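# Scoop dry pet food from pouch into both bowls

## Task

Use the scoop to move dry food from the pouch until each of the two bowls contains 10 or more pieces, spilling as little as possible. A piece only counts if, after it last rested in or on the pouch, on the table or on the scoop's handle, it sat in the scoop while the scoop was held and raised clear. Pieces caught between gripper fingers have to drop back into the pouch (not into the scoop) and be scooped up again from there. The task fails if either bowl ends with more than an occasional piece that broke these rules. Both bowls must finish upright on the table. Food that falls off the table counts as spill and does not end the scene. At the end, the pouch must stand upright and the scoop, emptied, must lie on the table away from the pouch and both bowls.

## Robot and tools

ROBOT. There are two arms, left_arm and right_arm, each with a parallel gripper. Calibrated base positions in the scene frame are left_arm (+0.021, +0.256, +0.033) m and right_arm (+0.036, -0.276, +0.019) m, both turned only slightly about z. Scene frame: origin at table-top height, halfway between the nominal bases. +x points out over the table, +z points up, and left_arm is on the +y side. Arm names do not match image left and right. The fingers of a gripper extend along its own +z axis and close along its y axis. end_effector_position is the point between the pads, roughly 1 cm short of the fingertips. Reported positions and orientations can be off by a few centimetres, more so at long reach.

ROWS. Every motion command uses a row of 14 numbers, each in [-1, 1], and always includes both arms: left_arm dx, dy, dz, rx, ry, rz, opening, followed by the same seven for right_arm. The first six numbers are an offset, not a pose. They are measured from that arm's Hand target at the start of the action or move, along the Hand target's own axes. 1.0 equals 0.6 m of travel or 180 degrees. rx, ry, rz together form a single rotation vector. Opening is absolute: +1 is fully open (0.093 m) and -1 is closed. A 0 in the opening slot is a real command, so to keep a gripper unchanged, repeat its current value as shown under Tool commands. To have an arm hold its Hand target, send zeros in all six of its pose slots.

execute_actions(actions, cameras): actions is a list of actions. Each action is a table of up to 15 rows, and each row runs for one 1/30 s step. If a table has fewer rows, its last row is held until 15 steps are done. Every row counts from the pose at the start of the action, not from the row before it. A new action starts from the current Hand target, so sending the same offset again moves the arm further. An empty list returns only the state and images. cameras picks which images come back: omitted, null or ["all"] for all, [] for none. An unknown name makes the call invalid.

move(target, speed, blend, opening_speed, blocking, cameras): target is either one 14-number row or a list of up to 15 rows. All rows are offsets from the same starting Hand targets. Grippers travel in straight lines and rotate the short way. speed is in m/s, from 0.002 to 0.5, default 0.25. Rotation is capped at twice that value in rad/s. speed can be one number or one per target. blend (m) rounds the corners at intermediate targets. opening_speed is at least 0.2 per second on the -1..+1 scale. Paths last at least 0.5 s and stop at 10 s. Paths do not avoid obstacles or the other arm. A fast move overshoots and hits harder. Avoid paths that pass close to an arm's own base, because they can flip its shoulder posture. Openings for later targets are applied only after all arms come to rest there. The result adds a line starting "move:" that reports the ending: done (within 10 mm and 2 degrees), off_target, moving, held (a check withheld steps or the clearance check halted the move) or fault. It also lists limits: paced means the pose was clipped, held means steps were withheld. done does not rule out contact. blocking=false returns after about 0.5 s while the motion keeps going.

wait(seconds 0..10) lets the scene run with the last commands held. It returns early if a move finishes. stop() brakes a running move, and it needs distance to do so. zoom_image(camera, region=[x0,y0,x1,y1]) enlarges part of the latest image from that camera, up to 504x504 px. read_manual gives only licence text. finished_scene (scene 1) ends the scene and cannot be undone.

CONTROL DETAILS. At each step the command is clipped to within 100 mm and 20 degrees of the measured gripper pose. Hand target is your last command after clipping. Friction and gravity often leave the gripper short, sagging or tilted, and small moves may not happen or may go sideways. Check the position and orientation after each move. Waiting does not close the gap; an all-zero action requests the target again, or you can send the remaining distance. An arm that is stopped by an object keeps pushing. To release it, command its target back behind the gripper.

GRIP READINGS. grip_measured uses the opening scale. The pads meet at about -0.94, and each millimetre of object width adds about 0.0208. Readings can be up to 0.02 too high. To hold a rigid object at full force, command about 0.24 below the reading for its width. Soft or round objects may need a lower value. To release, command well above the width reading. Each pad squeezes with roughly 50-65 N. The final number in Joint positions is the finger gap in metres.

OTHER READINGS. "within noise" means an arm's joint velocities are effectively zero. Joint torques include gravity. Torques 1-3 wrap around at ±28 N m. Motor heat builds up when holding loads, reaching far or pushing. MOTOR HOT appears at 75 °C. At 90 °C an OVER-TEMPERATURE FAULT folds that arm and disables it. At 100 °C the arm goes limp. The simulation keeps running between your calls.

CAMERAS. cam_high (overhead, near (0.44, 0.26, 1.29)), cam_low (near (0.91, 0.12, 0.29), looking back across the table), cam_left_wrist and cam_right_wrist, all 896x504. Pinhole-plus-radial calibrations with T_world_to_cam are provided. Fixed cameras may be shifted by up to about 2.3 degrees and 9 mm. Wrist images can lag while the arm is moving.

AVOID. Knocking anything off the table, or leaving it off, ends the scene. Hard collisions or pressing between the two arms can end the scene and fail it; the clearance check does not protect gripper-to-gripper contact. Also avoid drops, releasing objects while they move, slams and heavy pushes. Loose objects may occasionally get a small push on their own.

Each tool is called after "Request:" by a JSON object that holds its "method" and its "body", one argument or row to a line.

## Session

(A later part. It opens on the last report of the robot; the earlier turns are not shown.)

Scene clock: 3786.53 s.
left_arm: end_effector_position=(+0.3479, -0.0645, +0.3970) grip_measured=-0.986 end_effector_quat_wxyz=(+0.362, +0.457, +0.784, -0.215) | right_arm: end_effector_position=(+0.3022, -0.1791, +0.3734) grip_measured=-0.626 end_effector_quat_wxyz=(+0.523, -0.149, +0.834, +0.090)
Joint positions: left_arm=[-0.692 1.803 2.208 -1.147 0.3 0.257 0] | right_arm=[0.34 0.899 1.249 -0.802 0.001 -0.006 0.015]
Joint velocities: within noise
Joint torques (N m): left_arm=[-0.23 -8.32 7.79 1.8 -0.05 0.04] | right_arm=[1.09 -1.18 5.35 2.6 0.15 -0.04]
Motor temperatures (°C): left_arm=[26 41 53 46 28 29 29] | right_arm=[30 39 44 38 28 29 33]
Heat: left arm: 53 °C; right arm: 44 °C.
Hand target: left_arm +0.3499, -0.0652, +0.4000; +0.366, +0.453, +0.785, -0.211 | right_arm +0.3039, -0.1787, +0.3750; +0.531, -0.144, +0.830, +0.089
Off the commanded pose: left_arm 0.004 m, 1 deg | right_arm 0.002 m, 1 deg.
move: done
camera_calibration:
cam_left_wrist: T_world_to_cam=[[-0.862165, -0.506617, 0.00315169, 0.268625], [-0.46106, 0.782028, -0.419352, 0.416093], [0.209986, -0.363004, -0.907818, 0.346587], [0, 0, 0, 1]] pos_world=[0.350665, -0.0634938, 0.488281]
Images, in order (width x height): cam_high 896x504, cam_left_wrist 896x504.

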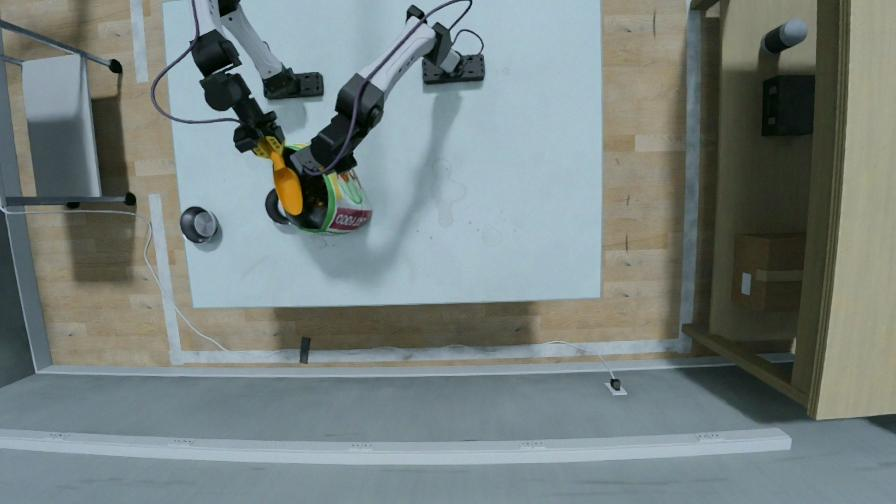

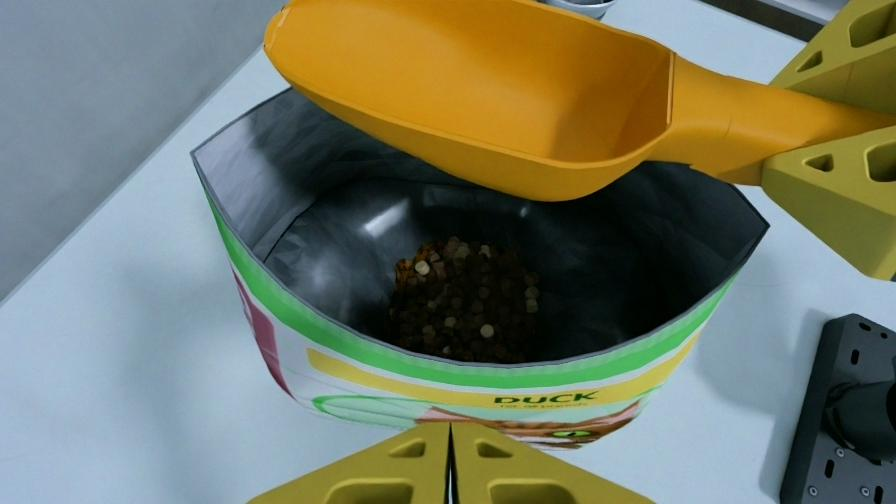

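Request:
{"method": "move", "body": {
  "target": [
    [0,0,0,0,0,0,-1,-0.0604,0,-0.0282,0,0,0,-1],
    [0,0,0,0,0,0,-1,-0.0886,-0.1582,0.0204,0.0782,-0.0498,0.0292,-1]
  ],
  "speed": 0.25,
  "blend": 0.02,
  "cameras": []
}}

Request:
{"method": "move", "body": {
  "target": [
    [0,0,0,0,0,0,-1,0.0867,-0.2402,0.0607,0.0529,0,0.0152,-1],
    [0,0,0,0,0,0,-1,0.4257,-0.3699,0.321,0.0881,0,0.0253,-1]
  ],
  "speed": 0.25,
  "blend": 0.02,
  "cameras": ["cam_left_wrist"]
}}

Request:
{"method": "zoom_image", "body": {
  "camera": "cam_left_wrist",
  "region": [230, 180, 610, 390]
}}

Scene clock: 3835.30 s.
left_arm: end_effector_position=(+0.3479, -0.0645, +0.3970) grip_measured=-0.986 end_effector_quat_wxyz=(+0.362, +0.457, +0.784, -0.215) | right_arm: end_effector_position=(+0.3640, -0.2573, +0.4184) grip_measured=-0.626 end_effector_quat_wxyz=(+0.598, -0.030, +0.801, +0.018)
Joint positions: left_arm=[-0.692 1.803 2.208 -1.147 0.3 0.257 0] | right_arm=[0.035 1.014 1.319 -0.592 -0.024 -0.014 0.015]
Joint velocities: within noise
Joint torques (N m): left_arm=[-0.2 -8.29 7.8 1.8 -0.04 0.04] | right_arm=[-0.23 -1.57 5.64 2.71 -0.15 -0.13]
Motor temperatures (°C): left_arm=[26 42 54 46 28 29 29] | right_arm=[30 34 41 45 28 29 33]
Heat: left arm: 54 °C; right arm: 45 °C.
Hand target: left_arm +0.3499, -0.0652, +0.4000; +0.366, +0.453, +0.785, -0.211 | right_arm +0.3671, -0.2568, +0.4186; +0.603, -0.033, +0.797, +0.022
Off the commanded pose: left_arm 0.004 m, 1 deg | right_arm 0.003 m, 1 deg.
move: done
No camera images: "cameras" was empty.

Scene clock: 3838.00 s.
left_arm: end_effector_position=(+0.3479, -0.0645, +0.3970) grip_measured=-0.986 end_effector_quat_wxyz=(+0.362, +0.457, +0.784, -0.215) | right_arm: end_effector_position=(+0.4957, -0.4654, +0.1159) grip_measured=-0.626 end_effector_quat_wxyz=(+0.591, +0.079, +0.801, -0.057)
Joint positions: left_arm=[-0.692 1.803 2.208 -1.147 0.3 0.257 0] | right_arm=[-0.493 1.911 0.801 0.797 -0.277 -0.086 0.015]
Joint velocities: within noise
Joint torques (N m): left_arm=[-0.21 -8.34 7.8 1.8 -0.04 0.04] | right_arm=[0.34 -6.83 6.9 2.65 0.04 -0.03]
Motor temperatures (°C): left_arm=[26 42 54 46 28 29 29] | right_arm=[30 34 41 46 28 29 33]
Heat: left arm: 54 °C; right arm: 46 °C.
Hand target: left_arm +0.3499, -0.0652, +0.4000; +0.366, +0.453, +0.785, -0.211 | right_arm +0.5004, -0.4702, +0.1214; +0.601, +0.082, +0.793, -0.064
Off the commanded pose: left_arm 0.004 m, 1 deg | right_arm 0.009 m, 2 deg.
move: done
camera_calibration:
cam_left_wrist: T_world_to_cam=[[-0.862165, -0.506617, 0.00315169, 0.268625], [-0.46106, 0.782028, -0.419352, 0.416093], [0.209986, -0.363004, -0.907818, 0.346587], [0, 0, 0, 1]] pos_world=[0.350665, -0.0634938, 0.488281]
Images, in order (width x height): cam_left_wrist 896x504.

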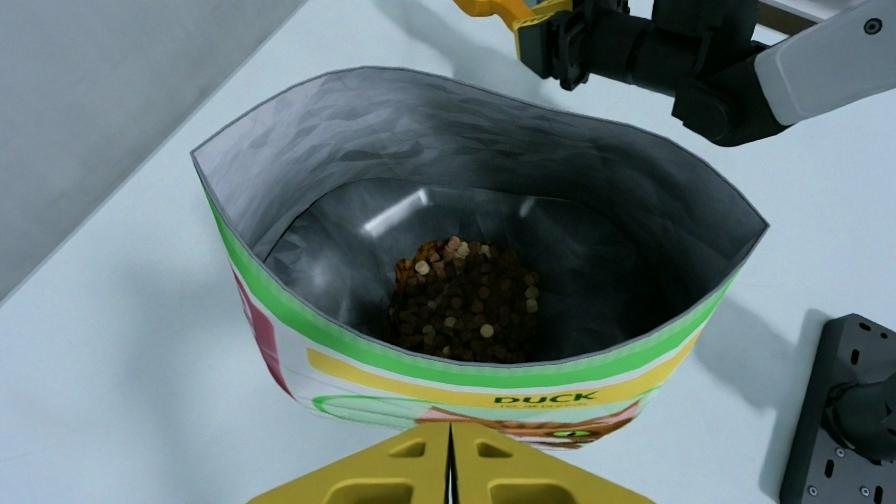

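Scaled by 1.326 from the camera's 896x504 image, which has a finer 1280x720 frame.

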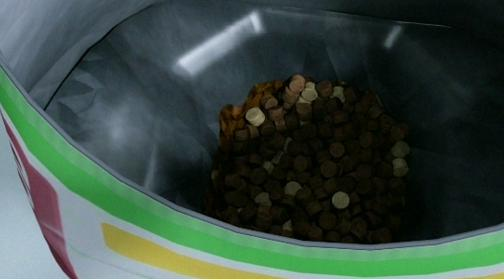

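Request:
{"method": "move", "body": {
  "target": [
    [0,0,0,0,0,0,-1,0.1155,0,0.0331,0,0,0,-1],
    [0,0,0,0,0,0,-1,0.1355,0,0.0389,0,0,0,-1]
  ],
  "speed": [0.15,0.04],
  "cameras": ["cam_low","cam_right_wrist","cam_high"]
}}

Request:
{"method": "zoom_image", "body": {
  "camera": "cam_low",
  "region": [60, 180, 340, 340]
}}

Request:
{"method": "zoom_image", "body": {
  "camera": "cam_high",
  "region": [200, 100, 340, 230]
}}

Scene clock: 3852.93 s.
left_arm: end_effector_position=(+0.3479, -0.0645, +0.3970) grip_measured=-0.986 end_effector_quat_wxyz=(+0.362, +0.457, +0.784, -0.215) | right_arm: end_effector_position=(+0.5033, -0.4695, +0.0486) grip_measured=-0.626 end_effector_quat_wxyz=(+0.610, +0.073, +0.786, -0.065)
Joint positions: left_arm=[-0.692 1.803 2.208 -1.147 0.3 0.257 0] | right_arm=[-0.493 2.221 0.801 1.161 -0.277 -0.085 0.015]
Joint velocities: within noise
Joint torques (N m): left_arm=[-0.21 -8.34 7.8 1.8 -0.03 0.05] | right_arm=[0.32 -6.97 3.82 2.45 0.08 -0.05]
Motor temperatures (°C): left_arm=[26 42 54 46 28 29 29] | right_arm=[30 36 41 48 28 29 33]
Heat: left arm: 54 °C; right arm: 48 °C.
Hand target: left_arm +0.3499, -0.0652, +0.4000; +0.366, +0.453, +0.785, -0.211 | right_arm +0.5008, -0.4705, +0.0369; +0.601, +0.082, +0.793, -0.064
Off the commanded pose: left_arm 0.004 m, 1 deg | right_arm 0.012 m, 2 deg.
move: off_target (right_arm)
camera_calibration:
cam_right_wrist: T_world_to_cam=[[-0.24748, -0.968462, -0.0289022, -0.327979], [-0.618204, 0.180804, -0.76494, 0.471463], [0.746041, -0.17144, -0.643452, -0.346959], [0, 0, 0, 1]] pos_world=[0.469138, -0.46236, 0.12791]
Images, in order (width x height): cam_high 896x504, cam_low 896x504, cam_right_wrist 896x504.

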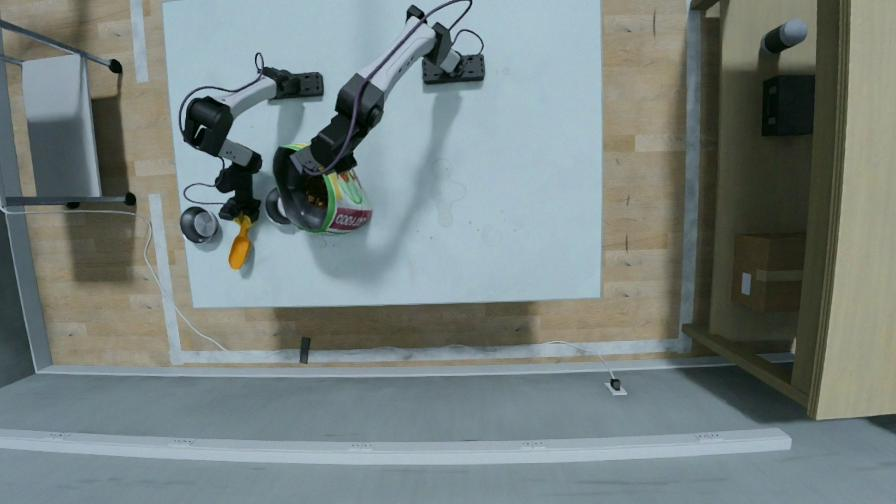

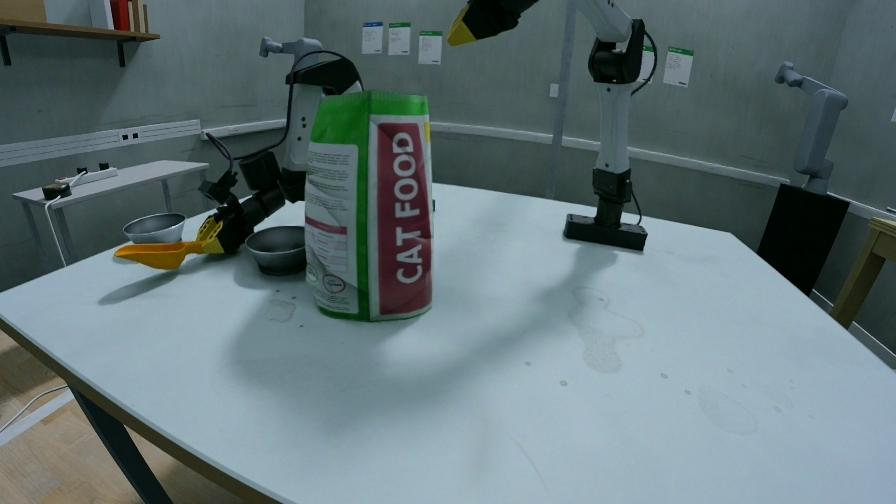

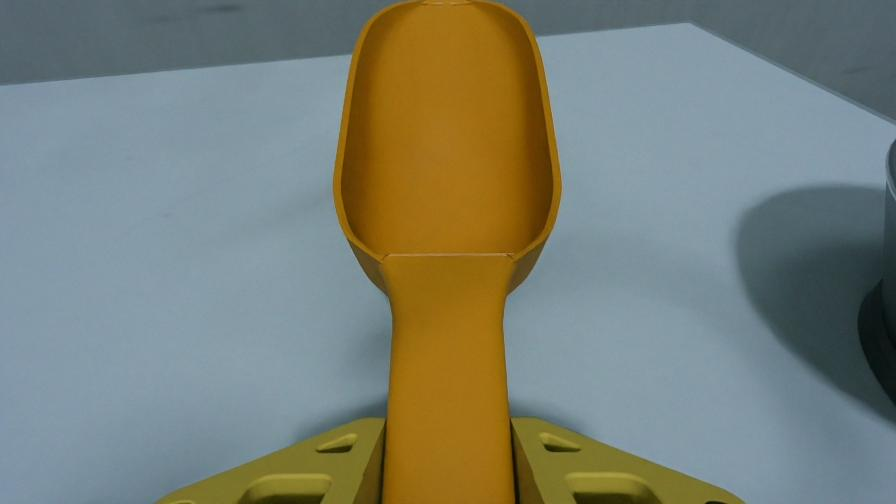

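Scaled by 1.800 from the camera's 896x504 image, which has a finer 1280x720 frame.

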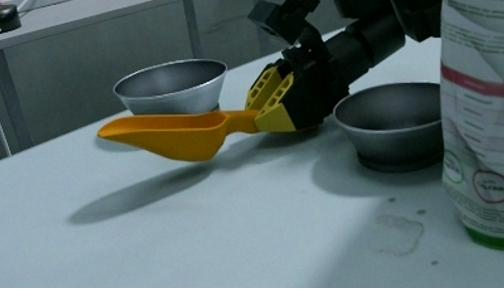

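Scaled by 3.600 from the camera's 896x504 image, which has a finer 1280x720 frame.

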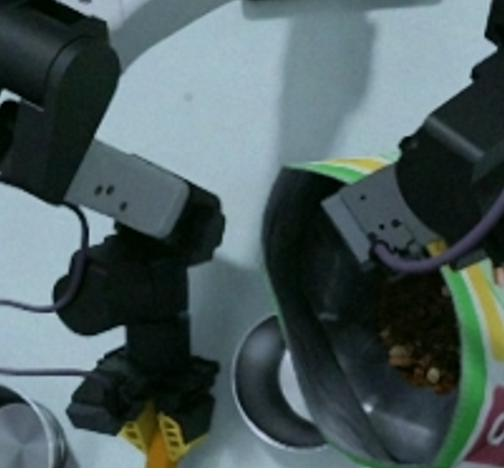

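Request:
{"method": "move", "body": {
  "target": [0,0,0,0,0,0,-1,-0.01,0,0,0,0.0,0,-0.1],
  "speed": 0.1,
  "opening_speed": 0.5,
  "cameras": ["cam_low","cam_right_wrist"]
}}

Request:
{"method": "zoom_image", "body": {
  "camera": "cam_low",
  "region": [60, 180, 340, 340]
}}

Scene clock: 3886.37 s.
left_arm: end_effector_position=(+0.3479, -0.0645, +0.3970) grip_measured=-0.986 end_effector_quat_wxyz=(+0.362, +0.457, +0.784, -0.215) | right_arm: end_effector_position=(+0.5025, -0.4691, +0.0452) grip_measured=-0.102 end_effector_quat_wxyz=(+0.605, +0.075, +0.790, -0.063)
Joint positions: left_arm=[-0.692 1.803 2.208 -1.147 0.3 0.257 0] | right_arm=[-0.493 2.222 0.801 1.147 -0.276 -0.085 0.04]
Joint velocities: within noise
Joint torques (N m): left_arm=[-0.21 -8.34 7.77 1.8 -0.04 0.04] | right_arm=[0.47 -8.49 4.34 2.31 0.07 -0.05]
Motor temperatures (°C): left_arm=[26 42 54 46 28 29 29] | right_arm=[30 40 40 47 28 29 33]
Heat: left arm: 54 °C; right arm: 47 °C.
Hand target: left_arm +0.3499, -0.0652, +0.4000; +0.366, +0.453, +0.785, -0.211 | right_arm +0.5023, -0.4708, +0.0425; +0.600, +0.082, +0.793, -0.064
Off the commanded pose: left_arm 0.004 m, 1 deg | right_arm 0.003 m, 1 deg.
move: done
camera_calibration:
cam_right_wrist: T_world_to_cam=[[-0.248313, -0.968137, -0.0324361, -0.327203], [-0.627599, 0.186296, -0.755918, 0.47526], [0.737875, -0.167347, -0.653862, -0.341943], [0, 0, 0, 1]] pos_world=[0.469335, -0.46254, 0.125061]
Images, in order (width x height): cam_low 896x504, cam_right_wrist 896x504.

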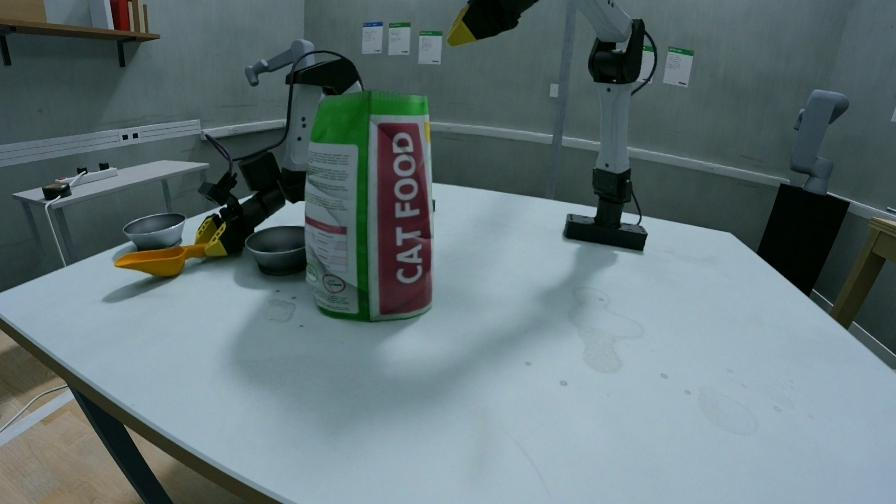

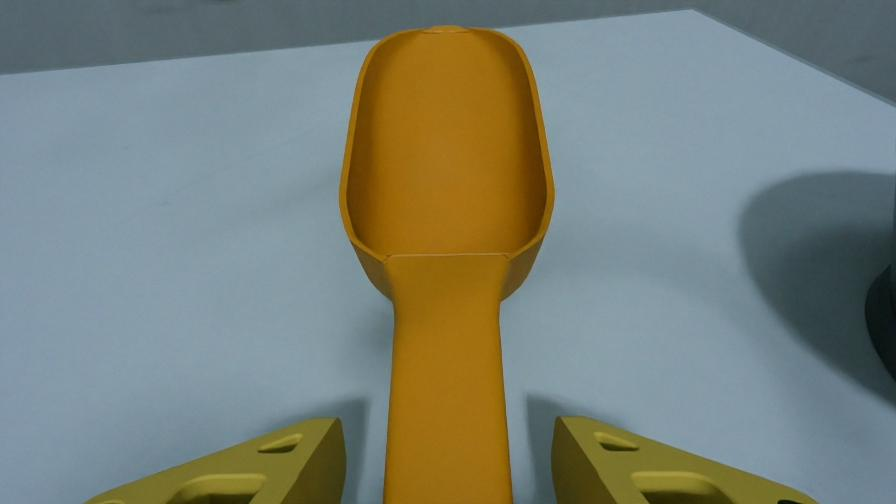

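Scaled by 1.800 from the camera's 896x504 image, which has a finer 1280x720 frame.

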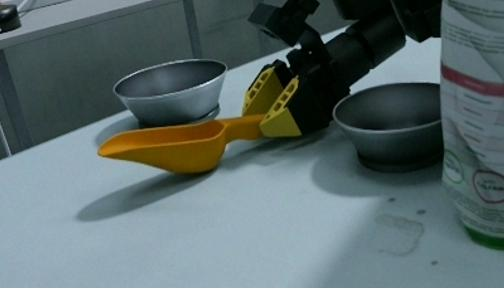

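Request:
{"method": "move", "body": {
  "target": [0,0,0,0,0,0,-1,-0.004,0,-0.0167,0,-0.042,0,-0.1],
  "speed": 0.06,
  "cameras": ["cam_low","cam_right_wrist"]
}}

Request:
{"method": "zoom_image", "body": {
  "camera": "cam_low",
  "region": [100, 200, 300, 300]
}}

Request:
{"method": "zoom_image", "body": {
  "camera": "cam_right_wrist",
  "region": [300, 300, 600, 504]
}}

Scene clock: 3898.53 s.
left_arm: end_effector_position=(+0.3479, -0.0644, +0.3969) grip_measured=-0.986 end_effector_quat_wxyz=(+0.362, +0.457, +0.784, -0.215) | right_arm: end_effector_position=(+0.4984, -0.4670, +0.0551) grip_measured=-0.102 end_effector_quat_wxyz=(+0.656, +0.072, +0.748, -0.072)
Joint positions: left_arm=[-0.692 1.803 2.208 -1.147 0.3 0.257 0] | right_arm=[-0.493 2.297 0.765 1.397 -0.276 -0.052 0.04]
Joint velocities: within noise
Joint torques (N m): left_arm=[-0.23 -8.32 7.79 1.79 -0.04 0.04] | right_arm=[-0.57 -7.31 2.56 2.58 -0.08 -0.03]
Motor temperatures (°C): left_arm=[26 42 54 46 28 29 29] | right_arm=[30 42 39 47 28 29 32]
Heat: left arm: 54 °C; right arm: 47 °C.
Hand target: left_arm +0.3499, -0.0651, +0.4000; +0.366, +0.453, +0.785, -0.211 | right_arm +0.4936, -0.4690, +0.0476; +0.652, +0.078, +0.751, -0.069
Off the commanded pose: left_arm 0.004 m, 1 deg | right_arm 0.009 m, 1 deg.
move: done
camera_calibration:
cam_right_wrist: T_world_to_cam=[[-0.250375, -0.967575, -0.0333183, -0.324476], [-0.524116, 0.164398, -0.835629, 0.422349], [0.814012, -0.191758, -0.548283, -0.387265], [0, 0, 0, 1]] pos_world=[0.455357, -0.457649, 0.129786]
Images, in order (width x height): cam_low 896x504, cam_right_wrist 896x504.

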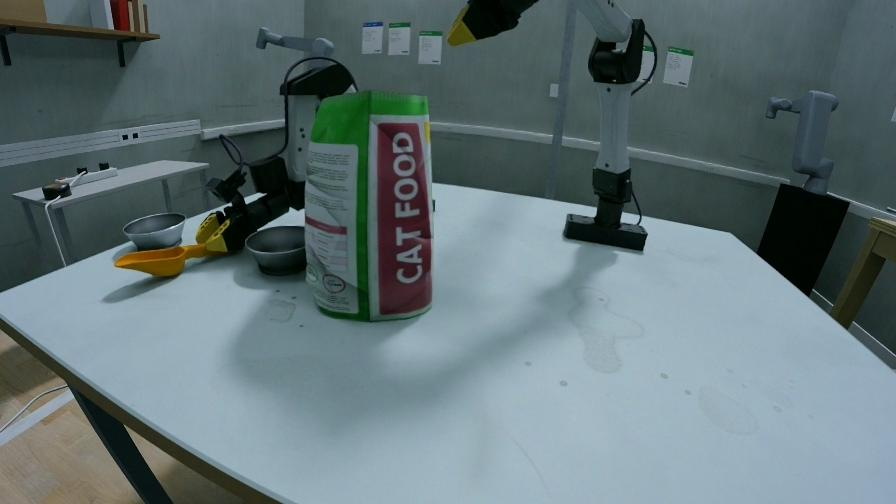

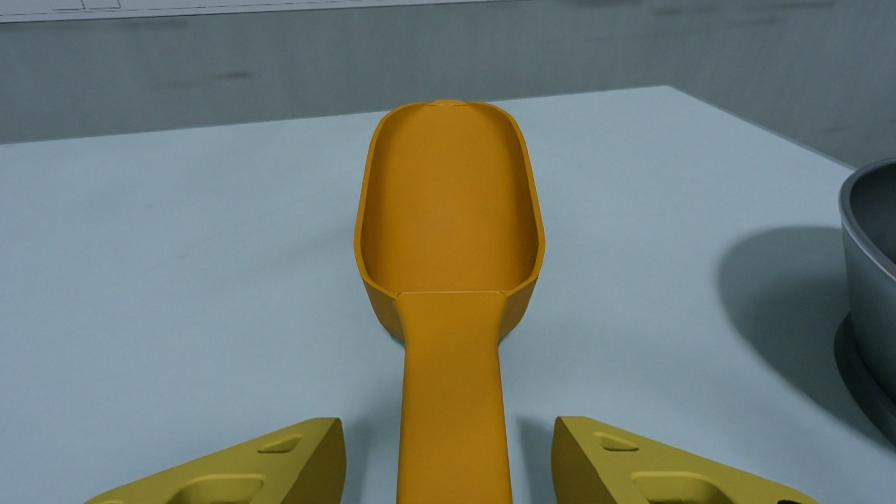

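Scaled by 2.520 from the camera's 896x504 image, which has a finer 1280x720 frame.

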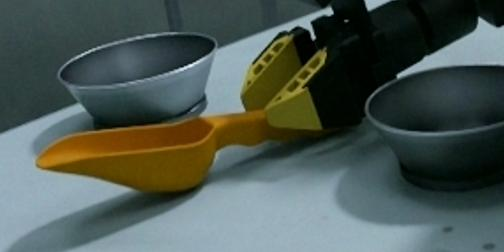

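Scaled by 1.680 from the camera's 896x504 image, which has a finer 1280x720 frame.

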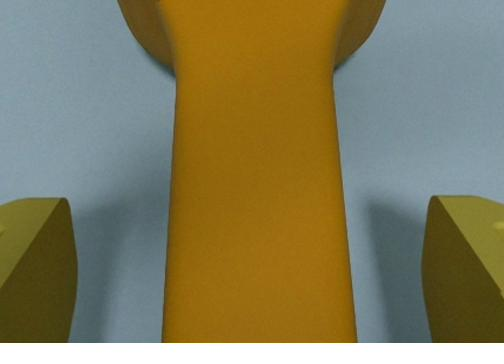

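Request:
{"method": "move", "body": {
  "target": [0,0,0,0,0,0,-1,0.016,0,0,0,0,0,-0.1],
  "speed": 0.06,
  "cameras": []
}}

Request:
{"method": "move", "body": {
  "target": [0,0,0,0,0,0,-1,0,0,0,0,0,0,-1],
  "opening_speed": 0.6,
  "cameras": ["cam_low","cam_right_wrist"]
}}

Request:
{"method": "zoom_image", "body": {
  "camera": "cam_low",
  "region": [100, 200, 300, 300]
}}

Scene clock: 3905.53 s.
left_arm: end_effector_position=(+0.3479, -0.0644, +0.3969) grip_measured=-0.986 end_effector_quat_wxyz=(+0.362, +0.457, +0.784, -0.215) | right_arm: end_effector_position=(+0.4958, -0.4677, +0.0442) grip_measured=-0.102 end_effector_quat_wxyz=(+0.654, +0.074, +0.749, -0.073)
Joint positions: left_arm=[-0.692 1.803 2.208 -1.147 0.3 0.257 0] | right_arm=[-0.497 2.338 0.765 1.433 -0.276 -0.051 0.04]
Joint velocities: within noise
Joint torques (N m): left_arm=[-0.2 -8.29 7.8 1.8 -0.04 0.05] | right_arm=[-0.31 -7.39 2.67 2.57 -0.1 -0.04]
Motor temperatures (°C): left_arm=[26 42 54 46 28 29 29] | right_arm=[30 41 39 48 28 29 32]
Heat: left arm: 54 °C; right arm: 48 °C.
Hand target: left_arm +0.3499, -0.0651, +0.4000; +0.366, +0.453, +0.785, -0.211 | right_arm +0.4923, -0.4687, +0.0382; +0.652, +0.078, +0.751, -0.069
Off the commanded pose: left_arm 0.004 m, 1 deg | right_arm 0.007 m, 1 deg.
move: done
No camera images: "cameras" was empty.

Scene clock: 3907.23 s.
left_arm: end_effector_position=(+0.3479, -0.0644, +0.3969) grip_measured=-0.986 end_effector_quat_wxyz=(+0.362, +0.457, +0.784, -0.215) | right_arm: end_effector_position=(+0.4958, -0.4677, +0.0443) grip_measured=-0.619 end_effector_quat_wxyz=(+0.654, +0.074, +0.749, -0.073)
Joint positions: left_arm=[-0.692 1.803 2.208 -1.147 0.3 0.257 0] | right_arm=[-0.497 2.338 0.765 1.434 -0.276 -0.051 0.015]
Joint velocities: within noise
Joint torques (N m): left_arm=[-0.21 -8.31 7.79 1.8 -0.04 0.04] | right_arm=[-0.29 -7.38 2.69 2.59 -0.11 -0.04]
Motor temperatures (°C): left_arm=[26 42 54 46 28 29 29] | right_arm=[30 41 39 48 28 29 32]
Heat: left arm: 54 °C; right arm: 48 °C.
Hand target: left_arm +0.3499, -0.0651, +0.4000; +0.366, +0.453, +0.785, -0.211 | right_arm +0.4923, -0.4687, +0.0382; +0.652, +0.078, +0.751, -0.069
Off the commanded pose: left_arm 0.004 m, 1 deg | right_arm 0.007 m, 1 deg.
move: done
camera_calibration:
cam_right_wrist: T_world_to_cam=[[-0.254225, -0.966527, -0.0345677, -0.323768], [-0.526223, 0.168223, -0.833541, 0.414768], [0.811455, -0.193716, -0.551376, -0.390704], [0, 0, 0, 1]] pos_world=[0.452989, -0.45839, 0.11911]
Images, in order (width x height): cam_low 896x504, cam_right_wrist 896x504.

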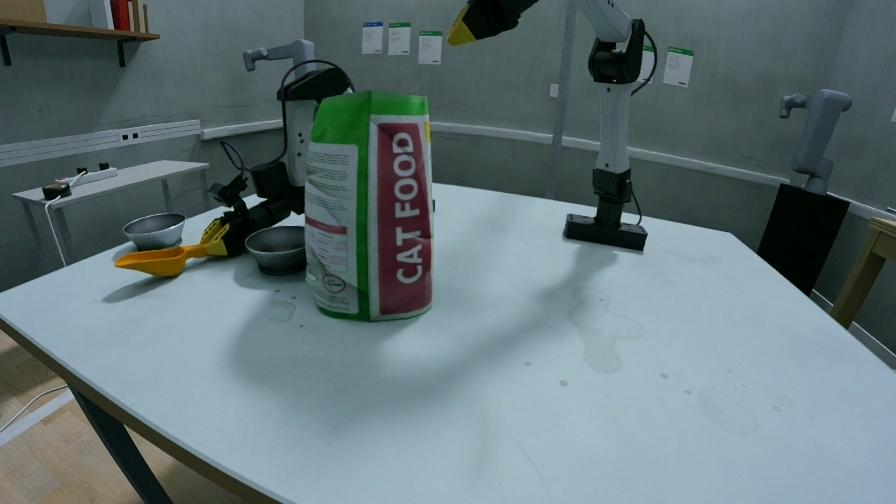

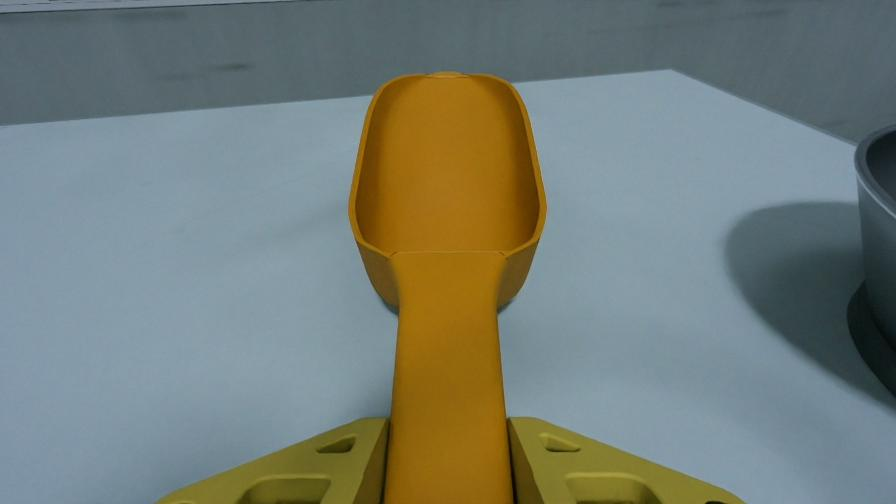

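Scaled by 2.520 from the camera's 896x504 image, which has a finer 1280x720 frame.

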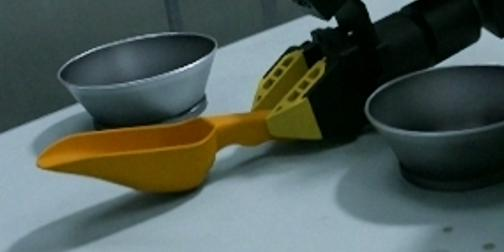

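Request:
{"method": "move", "body": {
  "target": [
    [0,0,0,0,0,0,-1,-0.125,0,-0.068,0,0,0,-1],
    [0,0,0,0,0,0,-1,-0.312,0.009,-0.3085,0,0.044,0,-1]
  ],
  "speed": 0.2,
  "blend": 0.02,
  "cameras": []
}}

Request:
{"method": "move", "body": {
  "target": [0,0,0,0,0,0,-1,-0.2678,0.2895,-0.0911,-0.0929,0,-0.0266,-1],
  "speed": 0.25,
  "cameras": []
}}

Request:
{"method": "move", "body": {
  "target": [0,0,0,0,0,0,-1,0.0323,0.132,-0.1167,-0.0716,0.1326,-0.0381,-1],
  "speed": 0.2,
  "cameras": ["cam_left_wrist","cam_right_wrist","cam_high"]
}}

Scene clock: 3923.60 s.
left_arm: end_effector_position=(+0.3479, -0.0644, +0.3969) grip_measured=-0.986 end_effector_quat_wxyz=(+0.362, +0.457, +0.784, -0.215) | right_arm: end_effector_position=(+0.3367, -0.4279, +0.2340) grip_measured=-0.626 end_effector_quat_wxyz=(+0.587, +0.093, +0.802, -0.059)
Joint positions: left_arm=[-0.692 1.803 2.208 -1.147 0.3 0.257 0] | right_arm=[-0.694 0.953 0.565 0.044 -0.445 -0.139 0.015]
Joint velocities: within noise
Joint torques (N m): left_arm=[-0.21 -8.36 7.8 1.8 -0.03 0.04] | right_arm=[-0.24 -1.57 10.73 2.33 -0.28 -0.22]
Motor temperatures (°C): left_arm=[26 42 54 46 28 29 29] | right_arm=[30 42 39 48 28 29 32]
Heat: left arm: 54 °C; right arm: 48 °C.
Hand target: left_arm +0.3499, -0.0651, +0.4000; +0.366, +0.453, +0.785, -0.211 | right_arm +0.3401, -0.4303, +0.2496; +0.598, +0.083, +0.795, -0.064
Off the commanded pose: left_arm 0.004 m, 1 deg | right_arm 0.016 m, 2 deg.
move: off_target (right_arm)
No camera images: "cameras" was empty.

Scene clock: 3925.47 s.
left_arm: end_effector_position=(+0.3479, -0.0644, +0.3969) grip_measured=-0.986 end_effector_quat_wxyz=(+0.362, +0.457, +0.784, -0.215) | right_arm: end_effector_position=(+0.3685, -0.2584, +0.4061) grip_measured=-0.626 end_effector_quat_wxyz=(+0.590, -0.042, +0.806, +0.029)
Joint positions: left_arm=[-0.692 1.803 2.208 -1.147 0.3 0.257 0] | right_arm=[-0.004 1.02 1.285 -0.573 -0.093 -0.032 0.015]
Joint velocities: within noise
Joint torques (N m): left_arm=[-0.2 -8.32 7.8 1.8 -0.03 0.04] | right_arm=[1.07 -1.51 9.57 2.44 0.11 -0.03]
Motor temperatures (°C): left_arm=[26 42 54 46 28 29 29] | right_arm=[30 41 39 48 28 29 32]
Heat: left arm: 54 °C; right arm: 48 °C.
Hand target: left_arm +0.3499, -0.0651, +0.4000; +0.366, +0.453, +0.785, -0.211 | right_arm +0.3683, -0.2582, +0.4186; +0.601, -0.038, +0.798, +0.027
Off the commanded pose: left_arm 0.004 m, 1 deg | right_arm 0.013 m, 2 deg.
move: off_target (right_arm)
No camera images: "cameras" was empty.

Scene clock: 3927.50 s.
left_arm: end_effector_position=(+0.3479, -0.0644, +0.3969) grip_measured=-0.986 end_effector_quat_wxyz=(+0.362, +0.457, +0.784, -0.215) | right_arm: end_effector_position=(+0.2881, -0.1858, +0.4120) grip_measured=-0.626 end_effector_quat_wxyz=(+0.407, -0.161, +0.896, +0.074)
Joint positions: left_arm=[-0.692 1.803 2.208 -1.147 0.3 0.257 0] | right_arm=[0.319 1.196 1.83 -1.352 -0.024 -0.017 0.015]
Joint velocities: within noise
Joint torques (N m): left_arm=[-0.23 -8.32 7.82 1.8 -0.04 0.05] | right_arm=[1.01 -1.25 7.54 2.05 0.1 -0.03]
Motor temperatures (°C): left_arm=[26 42 54 46 28 29 29] | right_arm=[30 41 40 48 28 29 32]
Heat: left arm: 54 °C; right arm: 48 °C.
Hand target: left_arm +0.3499, -0.0651, +0.4000; +0.366, +0.453, +0.785, -0.211 | right_arm +0.2885, -0.1862, +0.4192; +0.415, -0.157, +0.893, +0.072
Off the commanded pose: left_arm 0.004 m, 1 deg | right_arm 0.007 m, 1 deg.
move: done
camera_calibration:
cam_left_wrist: T_world_to_cam=[[-0.862165, -0.506618, 0.00329089, 0.268548], [-0.461186, 0.782126, -0.419029, 0.415936], [0.209714, -0.36279, -0.907967, 0.346718], [0, 0, 0, 1]] pos_world=[0.350645, -0.063478, 0.488214]
cam_right_wrist: T_world_to_cam=[[0.284521, -0.958562, -0.0143949, -0.253428], [-0.883482, -0.256347, -0.392105, 0.406703], [0.372167, 0.12428, -0.919808, 0.372635], [0, 0, 0, 1]] pos_world=[0.292737, -0.18498, 0.498575]
Images, in order (width x height): cam_high 896x504, cam_left_wrist 896x504, cam_right_wrist 896x504.

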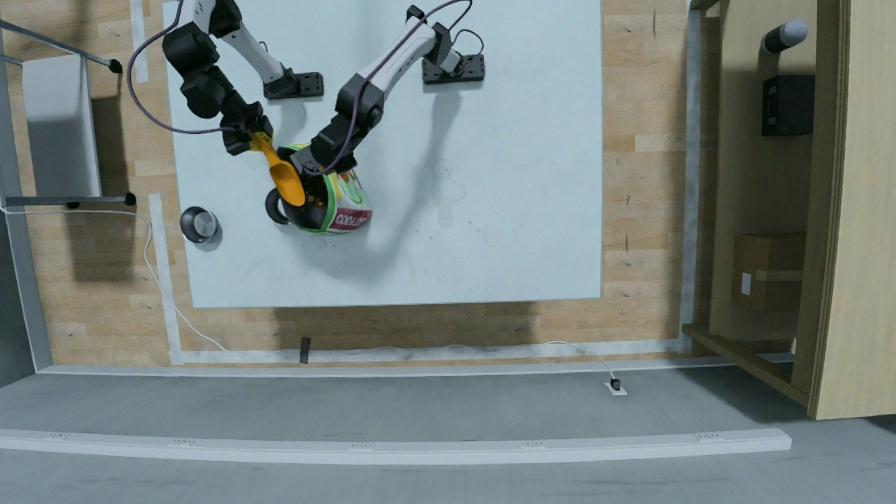

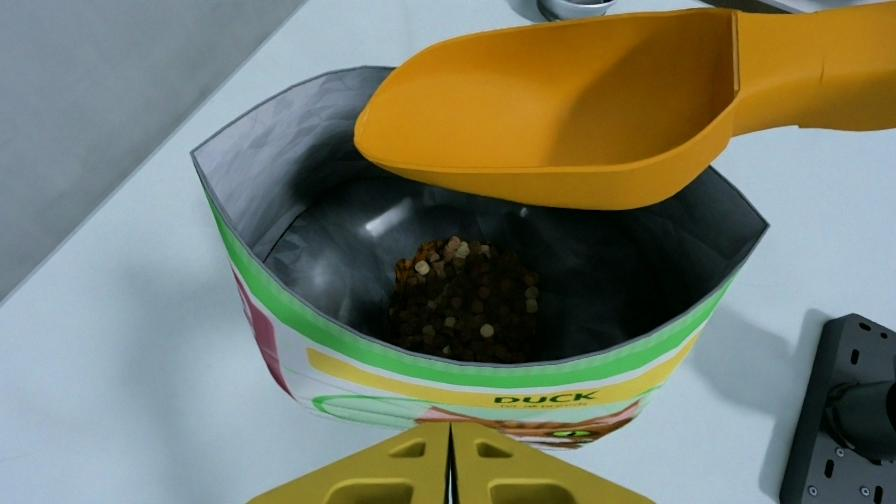

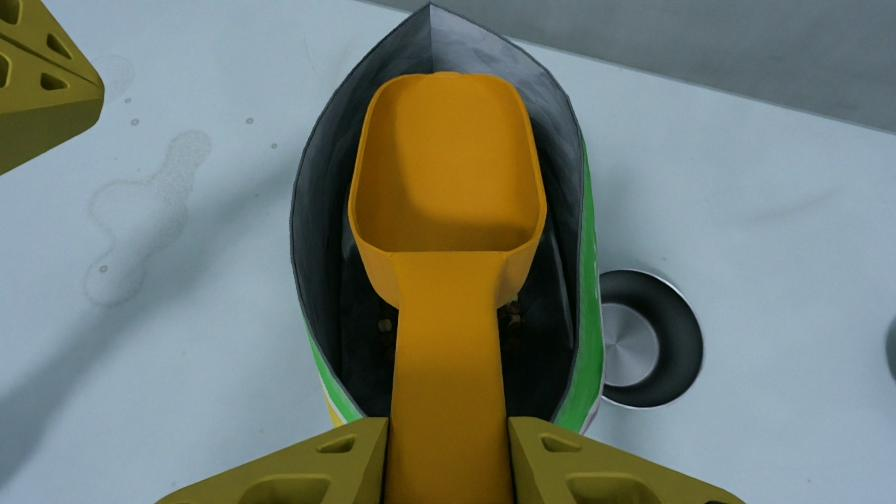

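Request:
{"method": "move", "body": {
  "target": [
    [0,0,0,0,0,0,-1,0.0538,0,0.1148,0,0.111,0,-1],
    [0,0,0,0,0,0,-1,0.1177,0,0.1684,0,0.1778,0,-1],
    [0,0,0,0,0,0,-1,0.1432,0,0.1898,0,0.2055,0,-1]
  ],
  "speed": 0.12,
  "blend": 0.01,
  "cameras": ["cam_left_wrist","cam_right_wrist"]
}}

Request:
{"method": "zoom_image", "body": {
  "camera": "cam_left_wrist",
  "region": [230, 180, 610, 390]
}}

Scene clock: 3950.00 s.
left_arm: end_effector_position=(+0.3479, -0.0644, +0.3969) grip_measured=-0.986 end_effector_quat_wxyz=(+0.362, +0.457, +0.784, -0.215) | right_arm: end_effector_position=(+0.3223, -0.1742, +0.2931) grip_measured=-0.626 end_effector_quat_wxyz=(+0.155, -0.171, +0.972, +0.032)
Joint positions: left_arm=[-0.692 1.803 2.208 -1.147 0.3 0.257 0] | right_arm=[0.324 1.534 1.823 -1.541 -0.013 -0.013 0.015]
Joint velocities: within noise
Joint torques (N m): left_arm=[-0.24 -8.34 7.8 1.8 -0.03 0.05] | right_arm=[1.01 -3.52 3.74 0.92 0.13 -0.06]
Motor temperatures (°C): left_arm=[26 42 54 46 28 29 29] | right_arm=[30 37 41 47 28 29 33]
Heat: left arm: 54 °C; right arm: 47 °C.
Hand target: left_arm +0.3499, -0.0651, +0.4000; +0.366, +0.453, +0.785, -0.211 | right_arm +0.3184, -0.1757, +0.2802; +0.111, -0.172, +0.979, +0.018
Off the commanded pose: left_arm 0.004 m, 1 deg | right_arm 0.014 m, 5 deg.
joint sent to its limit (right arm) — joint 4 (wrist pitch), lower limit. The joint targets still meet the commanded pose.
move: off_target (right_arm)
camera_calibration:
cam_left_wrist: T_world_to_cam=[[-0.862165, -0.506618, 0.00329089, 0.268548], [-0.461186, 0.782126, -0.419029, 0.415936], [0.209714, -0.36279, -0.907967, 0.346718], [0, 0, 0, 1]] pos_world=[0.350645, -0.063478, 0.488214]
cam_right_wrist: T_world_to_cam=[[0.280903, -0.959607, 0.0157421, -0.26158], [-0.952063, -0.276549, 0.130756, 0.258654], [-0.121121, -0.0517172, -0.99129, 0.398324], [0, 0, 0, 1]] pos_world=[0.367978, -0.158883, 0.365152]
Images, in order (width x height): cam_left_wrist 896x504, cam_right_wrist 896x504.

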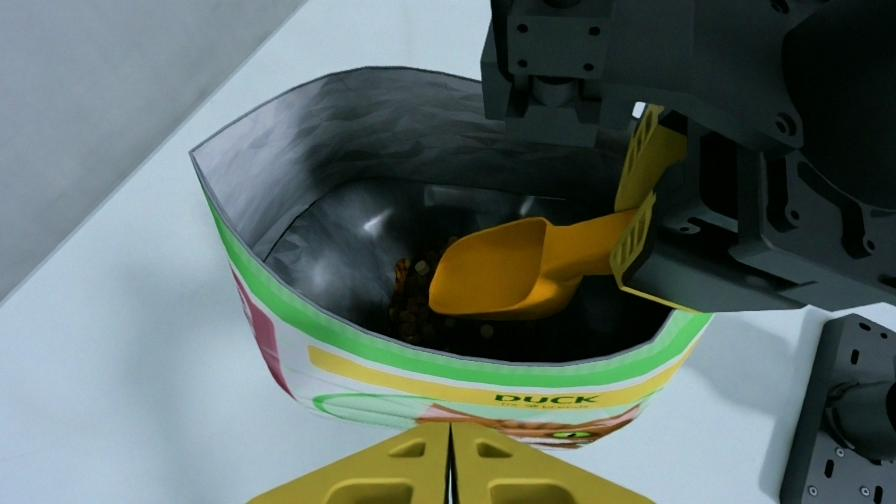

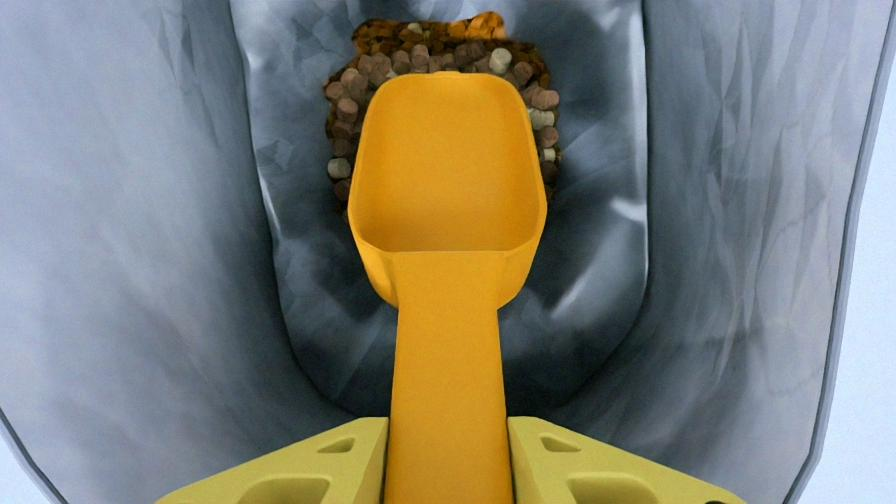

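Scaled by 1.326 from the camera's 896x504 image, which has a finer 1280x720 frame.

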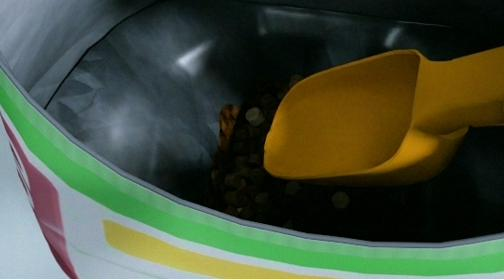

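Request:
{"method": "move", "body": {
  "target": [0,0,0,0,0,0,-1,0.0343,0,0.0228,0,-0.006,0,-1],
  "speed": 0.08,
  "cameras": ["cam_left_wrist","cam_right_wrist"]
}}

Request:
{"method": "zoom_image", "body": {
  "camera": "cam_left_wrist",
  "region": [230, 180, 610, 390]
}}

Scene clock: 3964.07 s.
left_arm: end_effector_position=(+0.3479, -0.0644, +0.3969) grip_measured=-0.986 end_effector_quat_wxyz=(+0.362, +0.457, +0.784, -0.215) | right_arm: end_effector_position=(+0.3272, -0.1727, +0.2729) grip_measured=-0.626 end_effector_quat_wxyz=(+0.166, -0.170, +0.971, +0.033)
Joint positions: left_arm=[-0.692 1.803 2.208 -1.147 0.3 0.257 0] | right_arm=[0.324 1.493 1.687 -1.425 -0.012 -0.012 0.015]
Joint velocities: within noise
Joint torques (N m): left_arm=[-0.21 -8.34 7.82 1.8 -0.03 0.05] | right_arm=[0.88 -6.01 3.64 0.35 0.11 -0.08]
Motor temperatures (°C): left_arm=[26 42 54 46 28 29 29] | right_arm=[30 37 40 45 28 29 33]
Heat: left arm: 54 °C; right arm: 45 °C.
Hand target: left_arm +0.3499, -0.0651, +0.4000; +0.366, +0.453, +0.785, -0.211 | right_arm +0.3025, -0.1815, +0.2623; +0.120, -0.172, +0.978, +0.020
Off the commanded pose: left_arm 0.004 m, 1 deg | right_arm 0.028 m, 6 deg.
move: off_target (right_arm)
camera_calibration:
cam_left_wrist: T_world_to_cam=[[-0.862165, -0.506618, 0.00329089, 0.268548], [-0.461186, 0.782126, -0.419029, 0.415936], [0.209714, -0.36279, -0.907967, 0.346718], [0, 0, 0, 1]] pos_world=[0.350645, -0.063478, 0.488214]
cam_right_wrist: T_world_to_cam=[[0.27988, -0.959907, 0.0156582, -0.260901], [-0.954728, -0.276583, 0.109532, 0.27304], [-0.10081, -0.0456051, -0.99386, 0.374102], [0, 0, 0, 1]] pos_world=[0.371413, -0.157862, 0.345983]
Images, in order (width x height): cam_left_wrist 896x504, cam_right_wrist 896x504.

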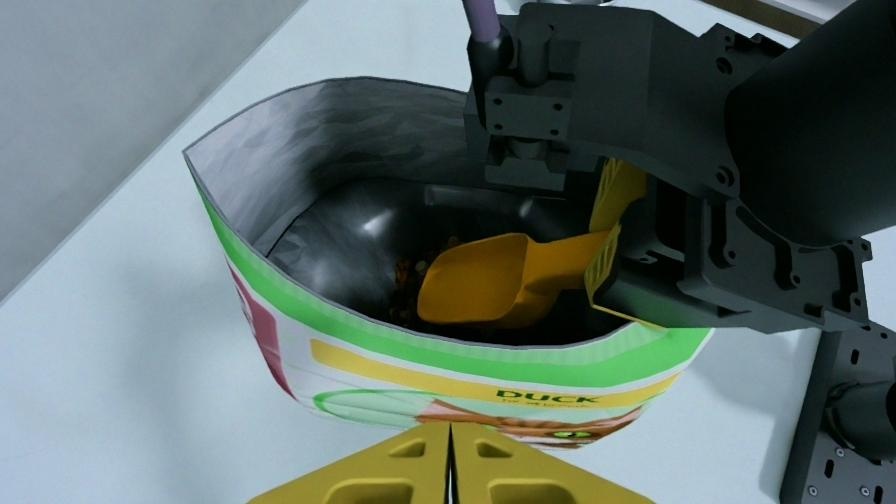

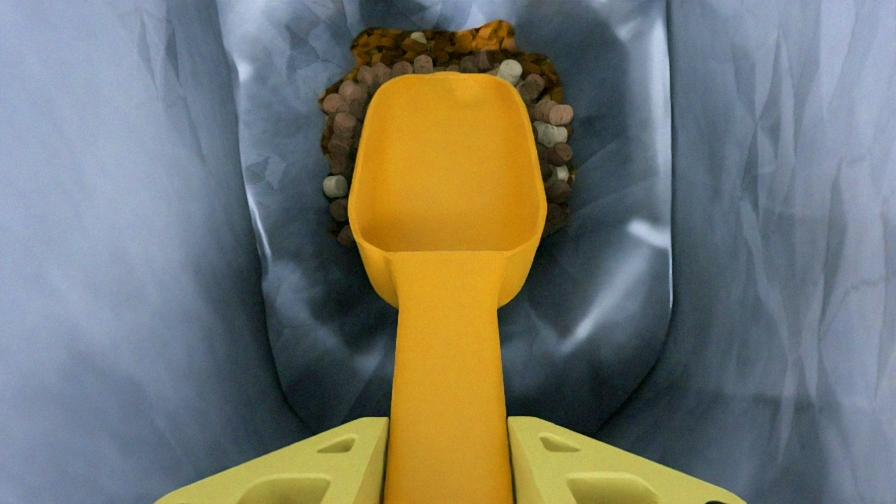

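Scaled by 1.326 from the camera's 896x504 image, which has a finer 1280x720 frame.

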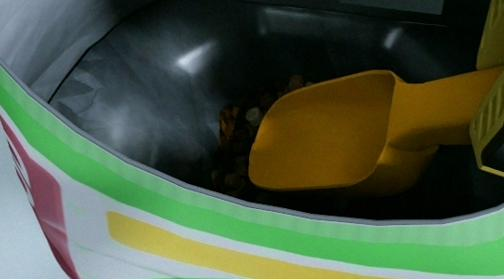

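Request:
{"method": "move", "body": {
  "target": [0,0,-0.25,0,0,0,-1,-0.101,0,-0.1088,0,-0.0056,0,-1],
  "speed": 0.15,
  "cameras": ["cam_left_wrist","cam_right_wrist"]
}}

Scene clock: 4046.33 s.
left_arm: end_effector_position=(+0.2978, +0.0319, +0.4935) grip_measured=-0.986 end_effector_quat_wxyz=(+0.410, +0.433, +0.773, -0.217) | right_arm: end_effector_position=(+0.3410, -0.1683, +0.3354) grip_measured=-0.626 end_effector_quat_wxyz=(+0.219, -0.169, +0.960, +0.040)
Joint positions: left_arm=[-0.516 1.737 2.627 -1.561 0.411 0.332 0] | right_arm=[0.324 1.575 2.01 -1.556 -0.01 -0.012 0.015]
Joint velocities: within noise
Joint torques (N m): left_arm=[0.43 -7.53 3.49 1.85 0.29 0.18] | right_arm=[1.06 -4.23 7.79 1.37 0.09 -0.05]
Motor temperatures (°C): left_arm=[26 42 54 47 28 29 29] | right_arm=[30 38 39 39 28 29 33]
Heat: left arm: 54 °C; right arm: 39 °C.
Hand target: left_arm +0.2926, +0.0344, +0.4965; +0.366, +0.453, +0.785, -0.211 | right_arm +0.3429, -0.1668, +0.3402; +0.129, -0.171, +0.977, +0.022
Off the commanded pose: left_arm 0.007 m, 6 deg | right_arm 0.005 m, 11 deg.
joint sent to its limit (left arm) — joint 4 (wrist pitch), lower limit. The joint targets are off in orientation, not in position.
joint sent to its limit (right arm) — joint 4 (wrist pitch), lower limit. The joint targets are off in orientation, not in position.
move: off_target (left_arm, right_arm)
camera_calibration:
cam_left_wrist: T_world_to_cam=[[-0.837321, -0.546318, -0.0207481, 0.279565], [-0.463182, 0.729042, -0.503945, 0.402217], [0.29044, -0.412354, -0.863487, 0.435497], [0, 0, 0, 1]] pos_world=[0.2939, 0.0390775, 0.584541]
cam_right_wrist: T_world_to_cam=[[0.277576, -0.960626, 0.0122115, -0.259732], [-0.960697, -0.277597, -0.0000759268, 0.319169], [0.00346281, -0.0117105, -0.999925, 0.410013], [0, 0, 0, 1]] pos_world=[0.377301, -0.156103, 0.413179]
Images, in order (width x height): cam_left_wrist 896x504, cam_right_wrist 896x504.

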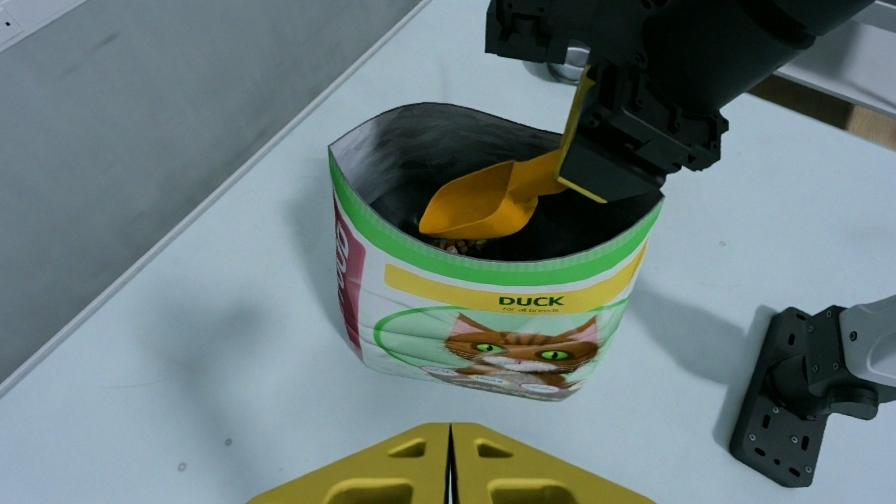

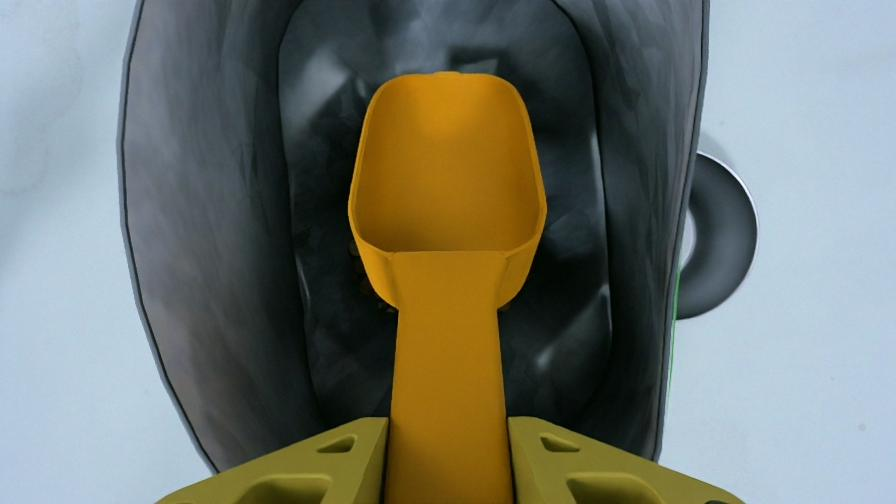

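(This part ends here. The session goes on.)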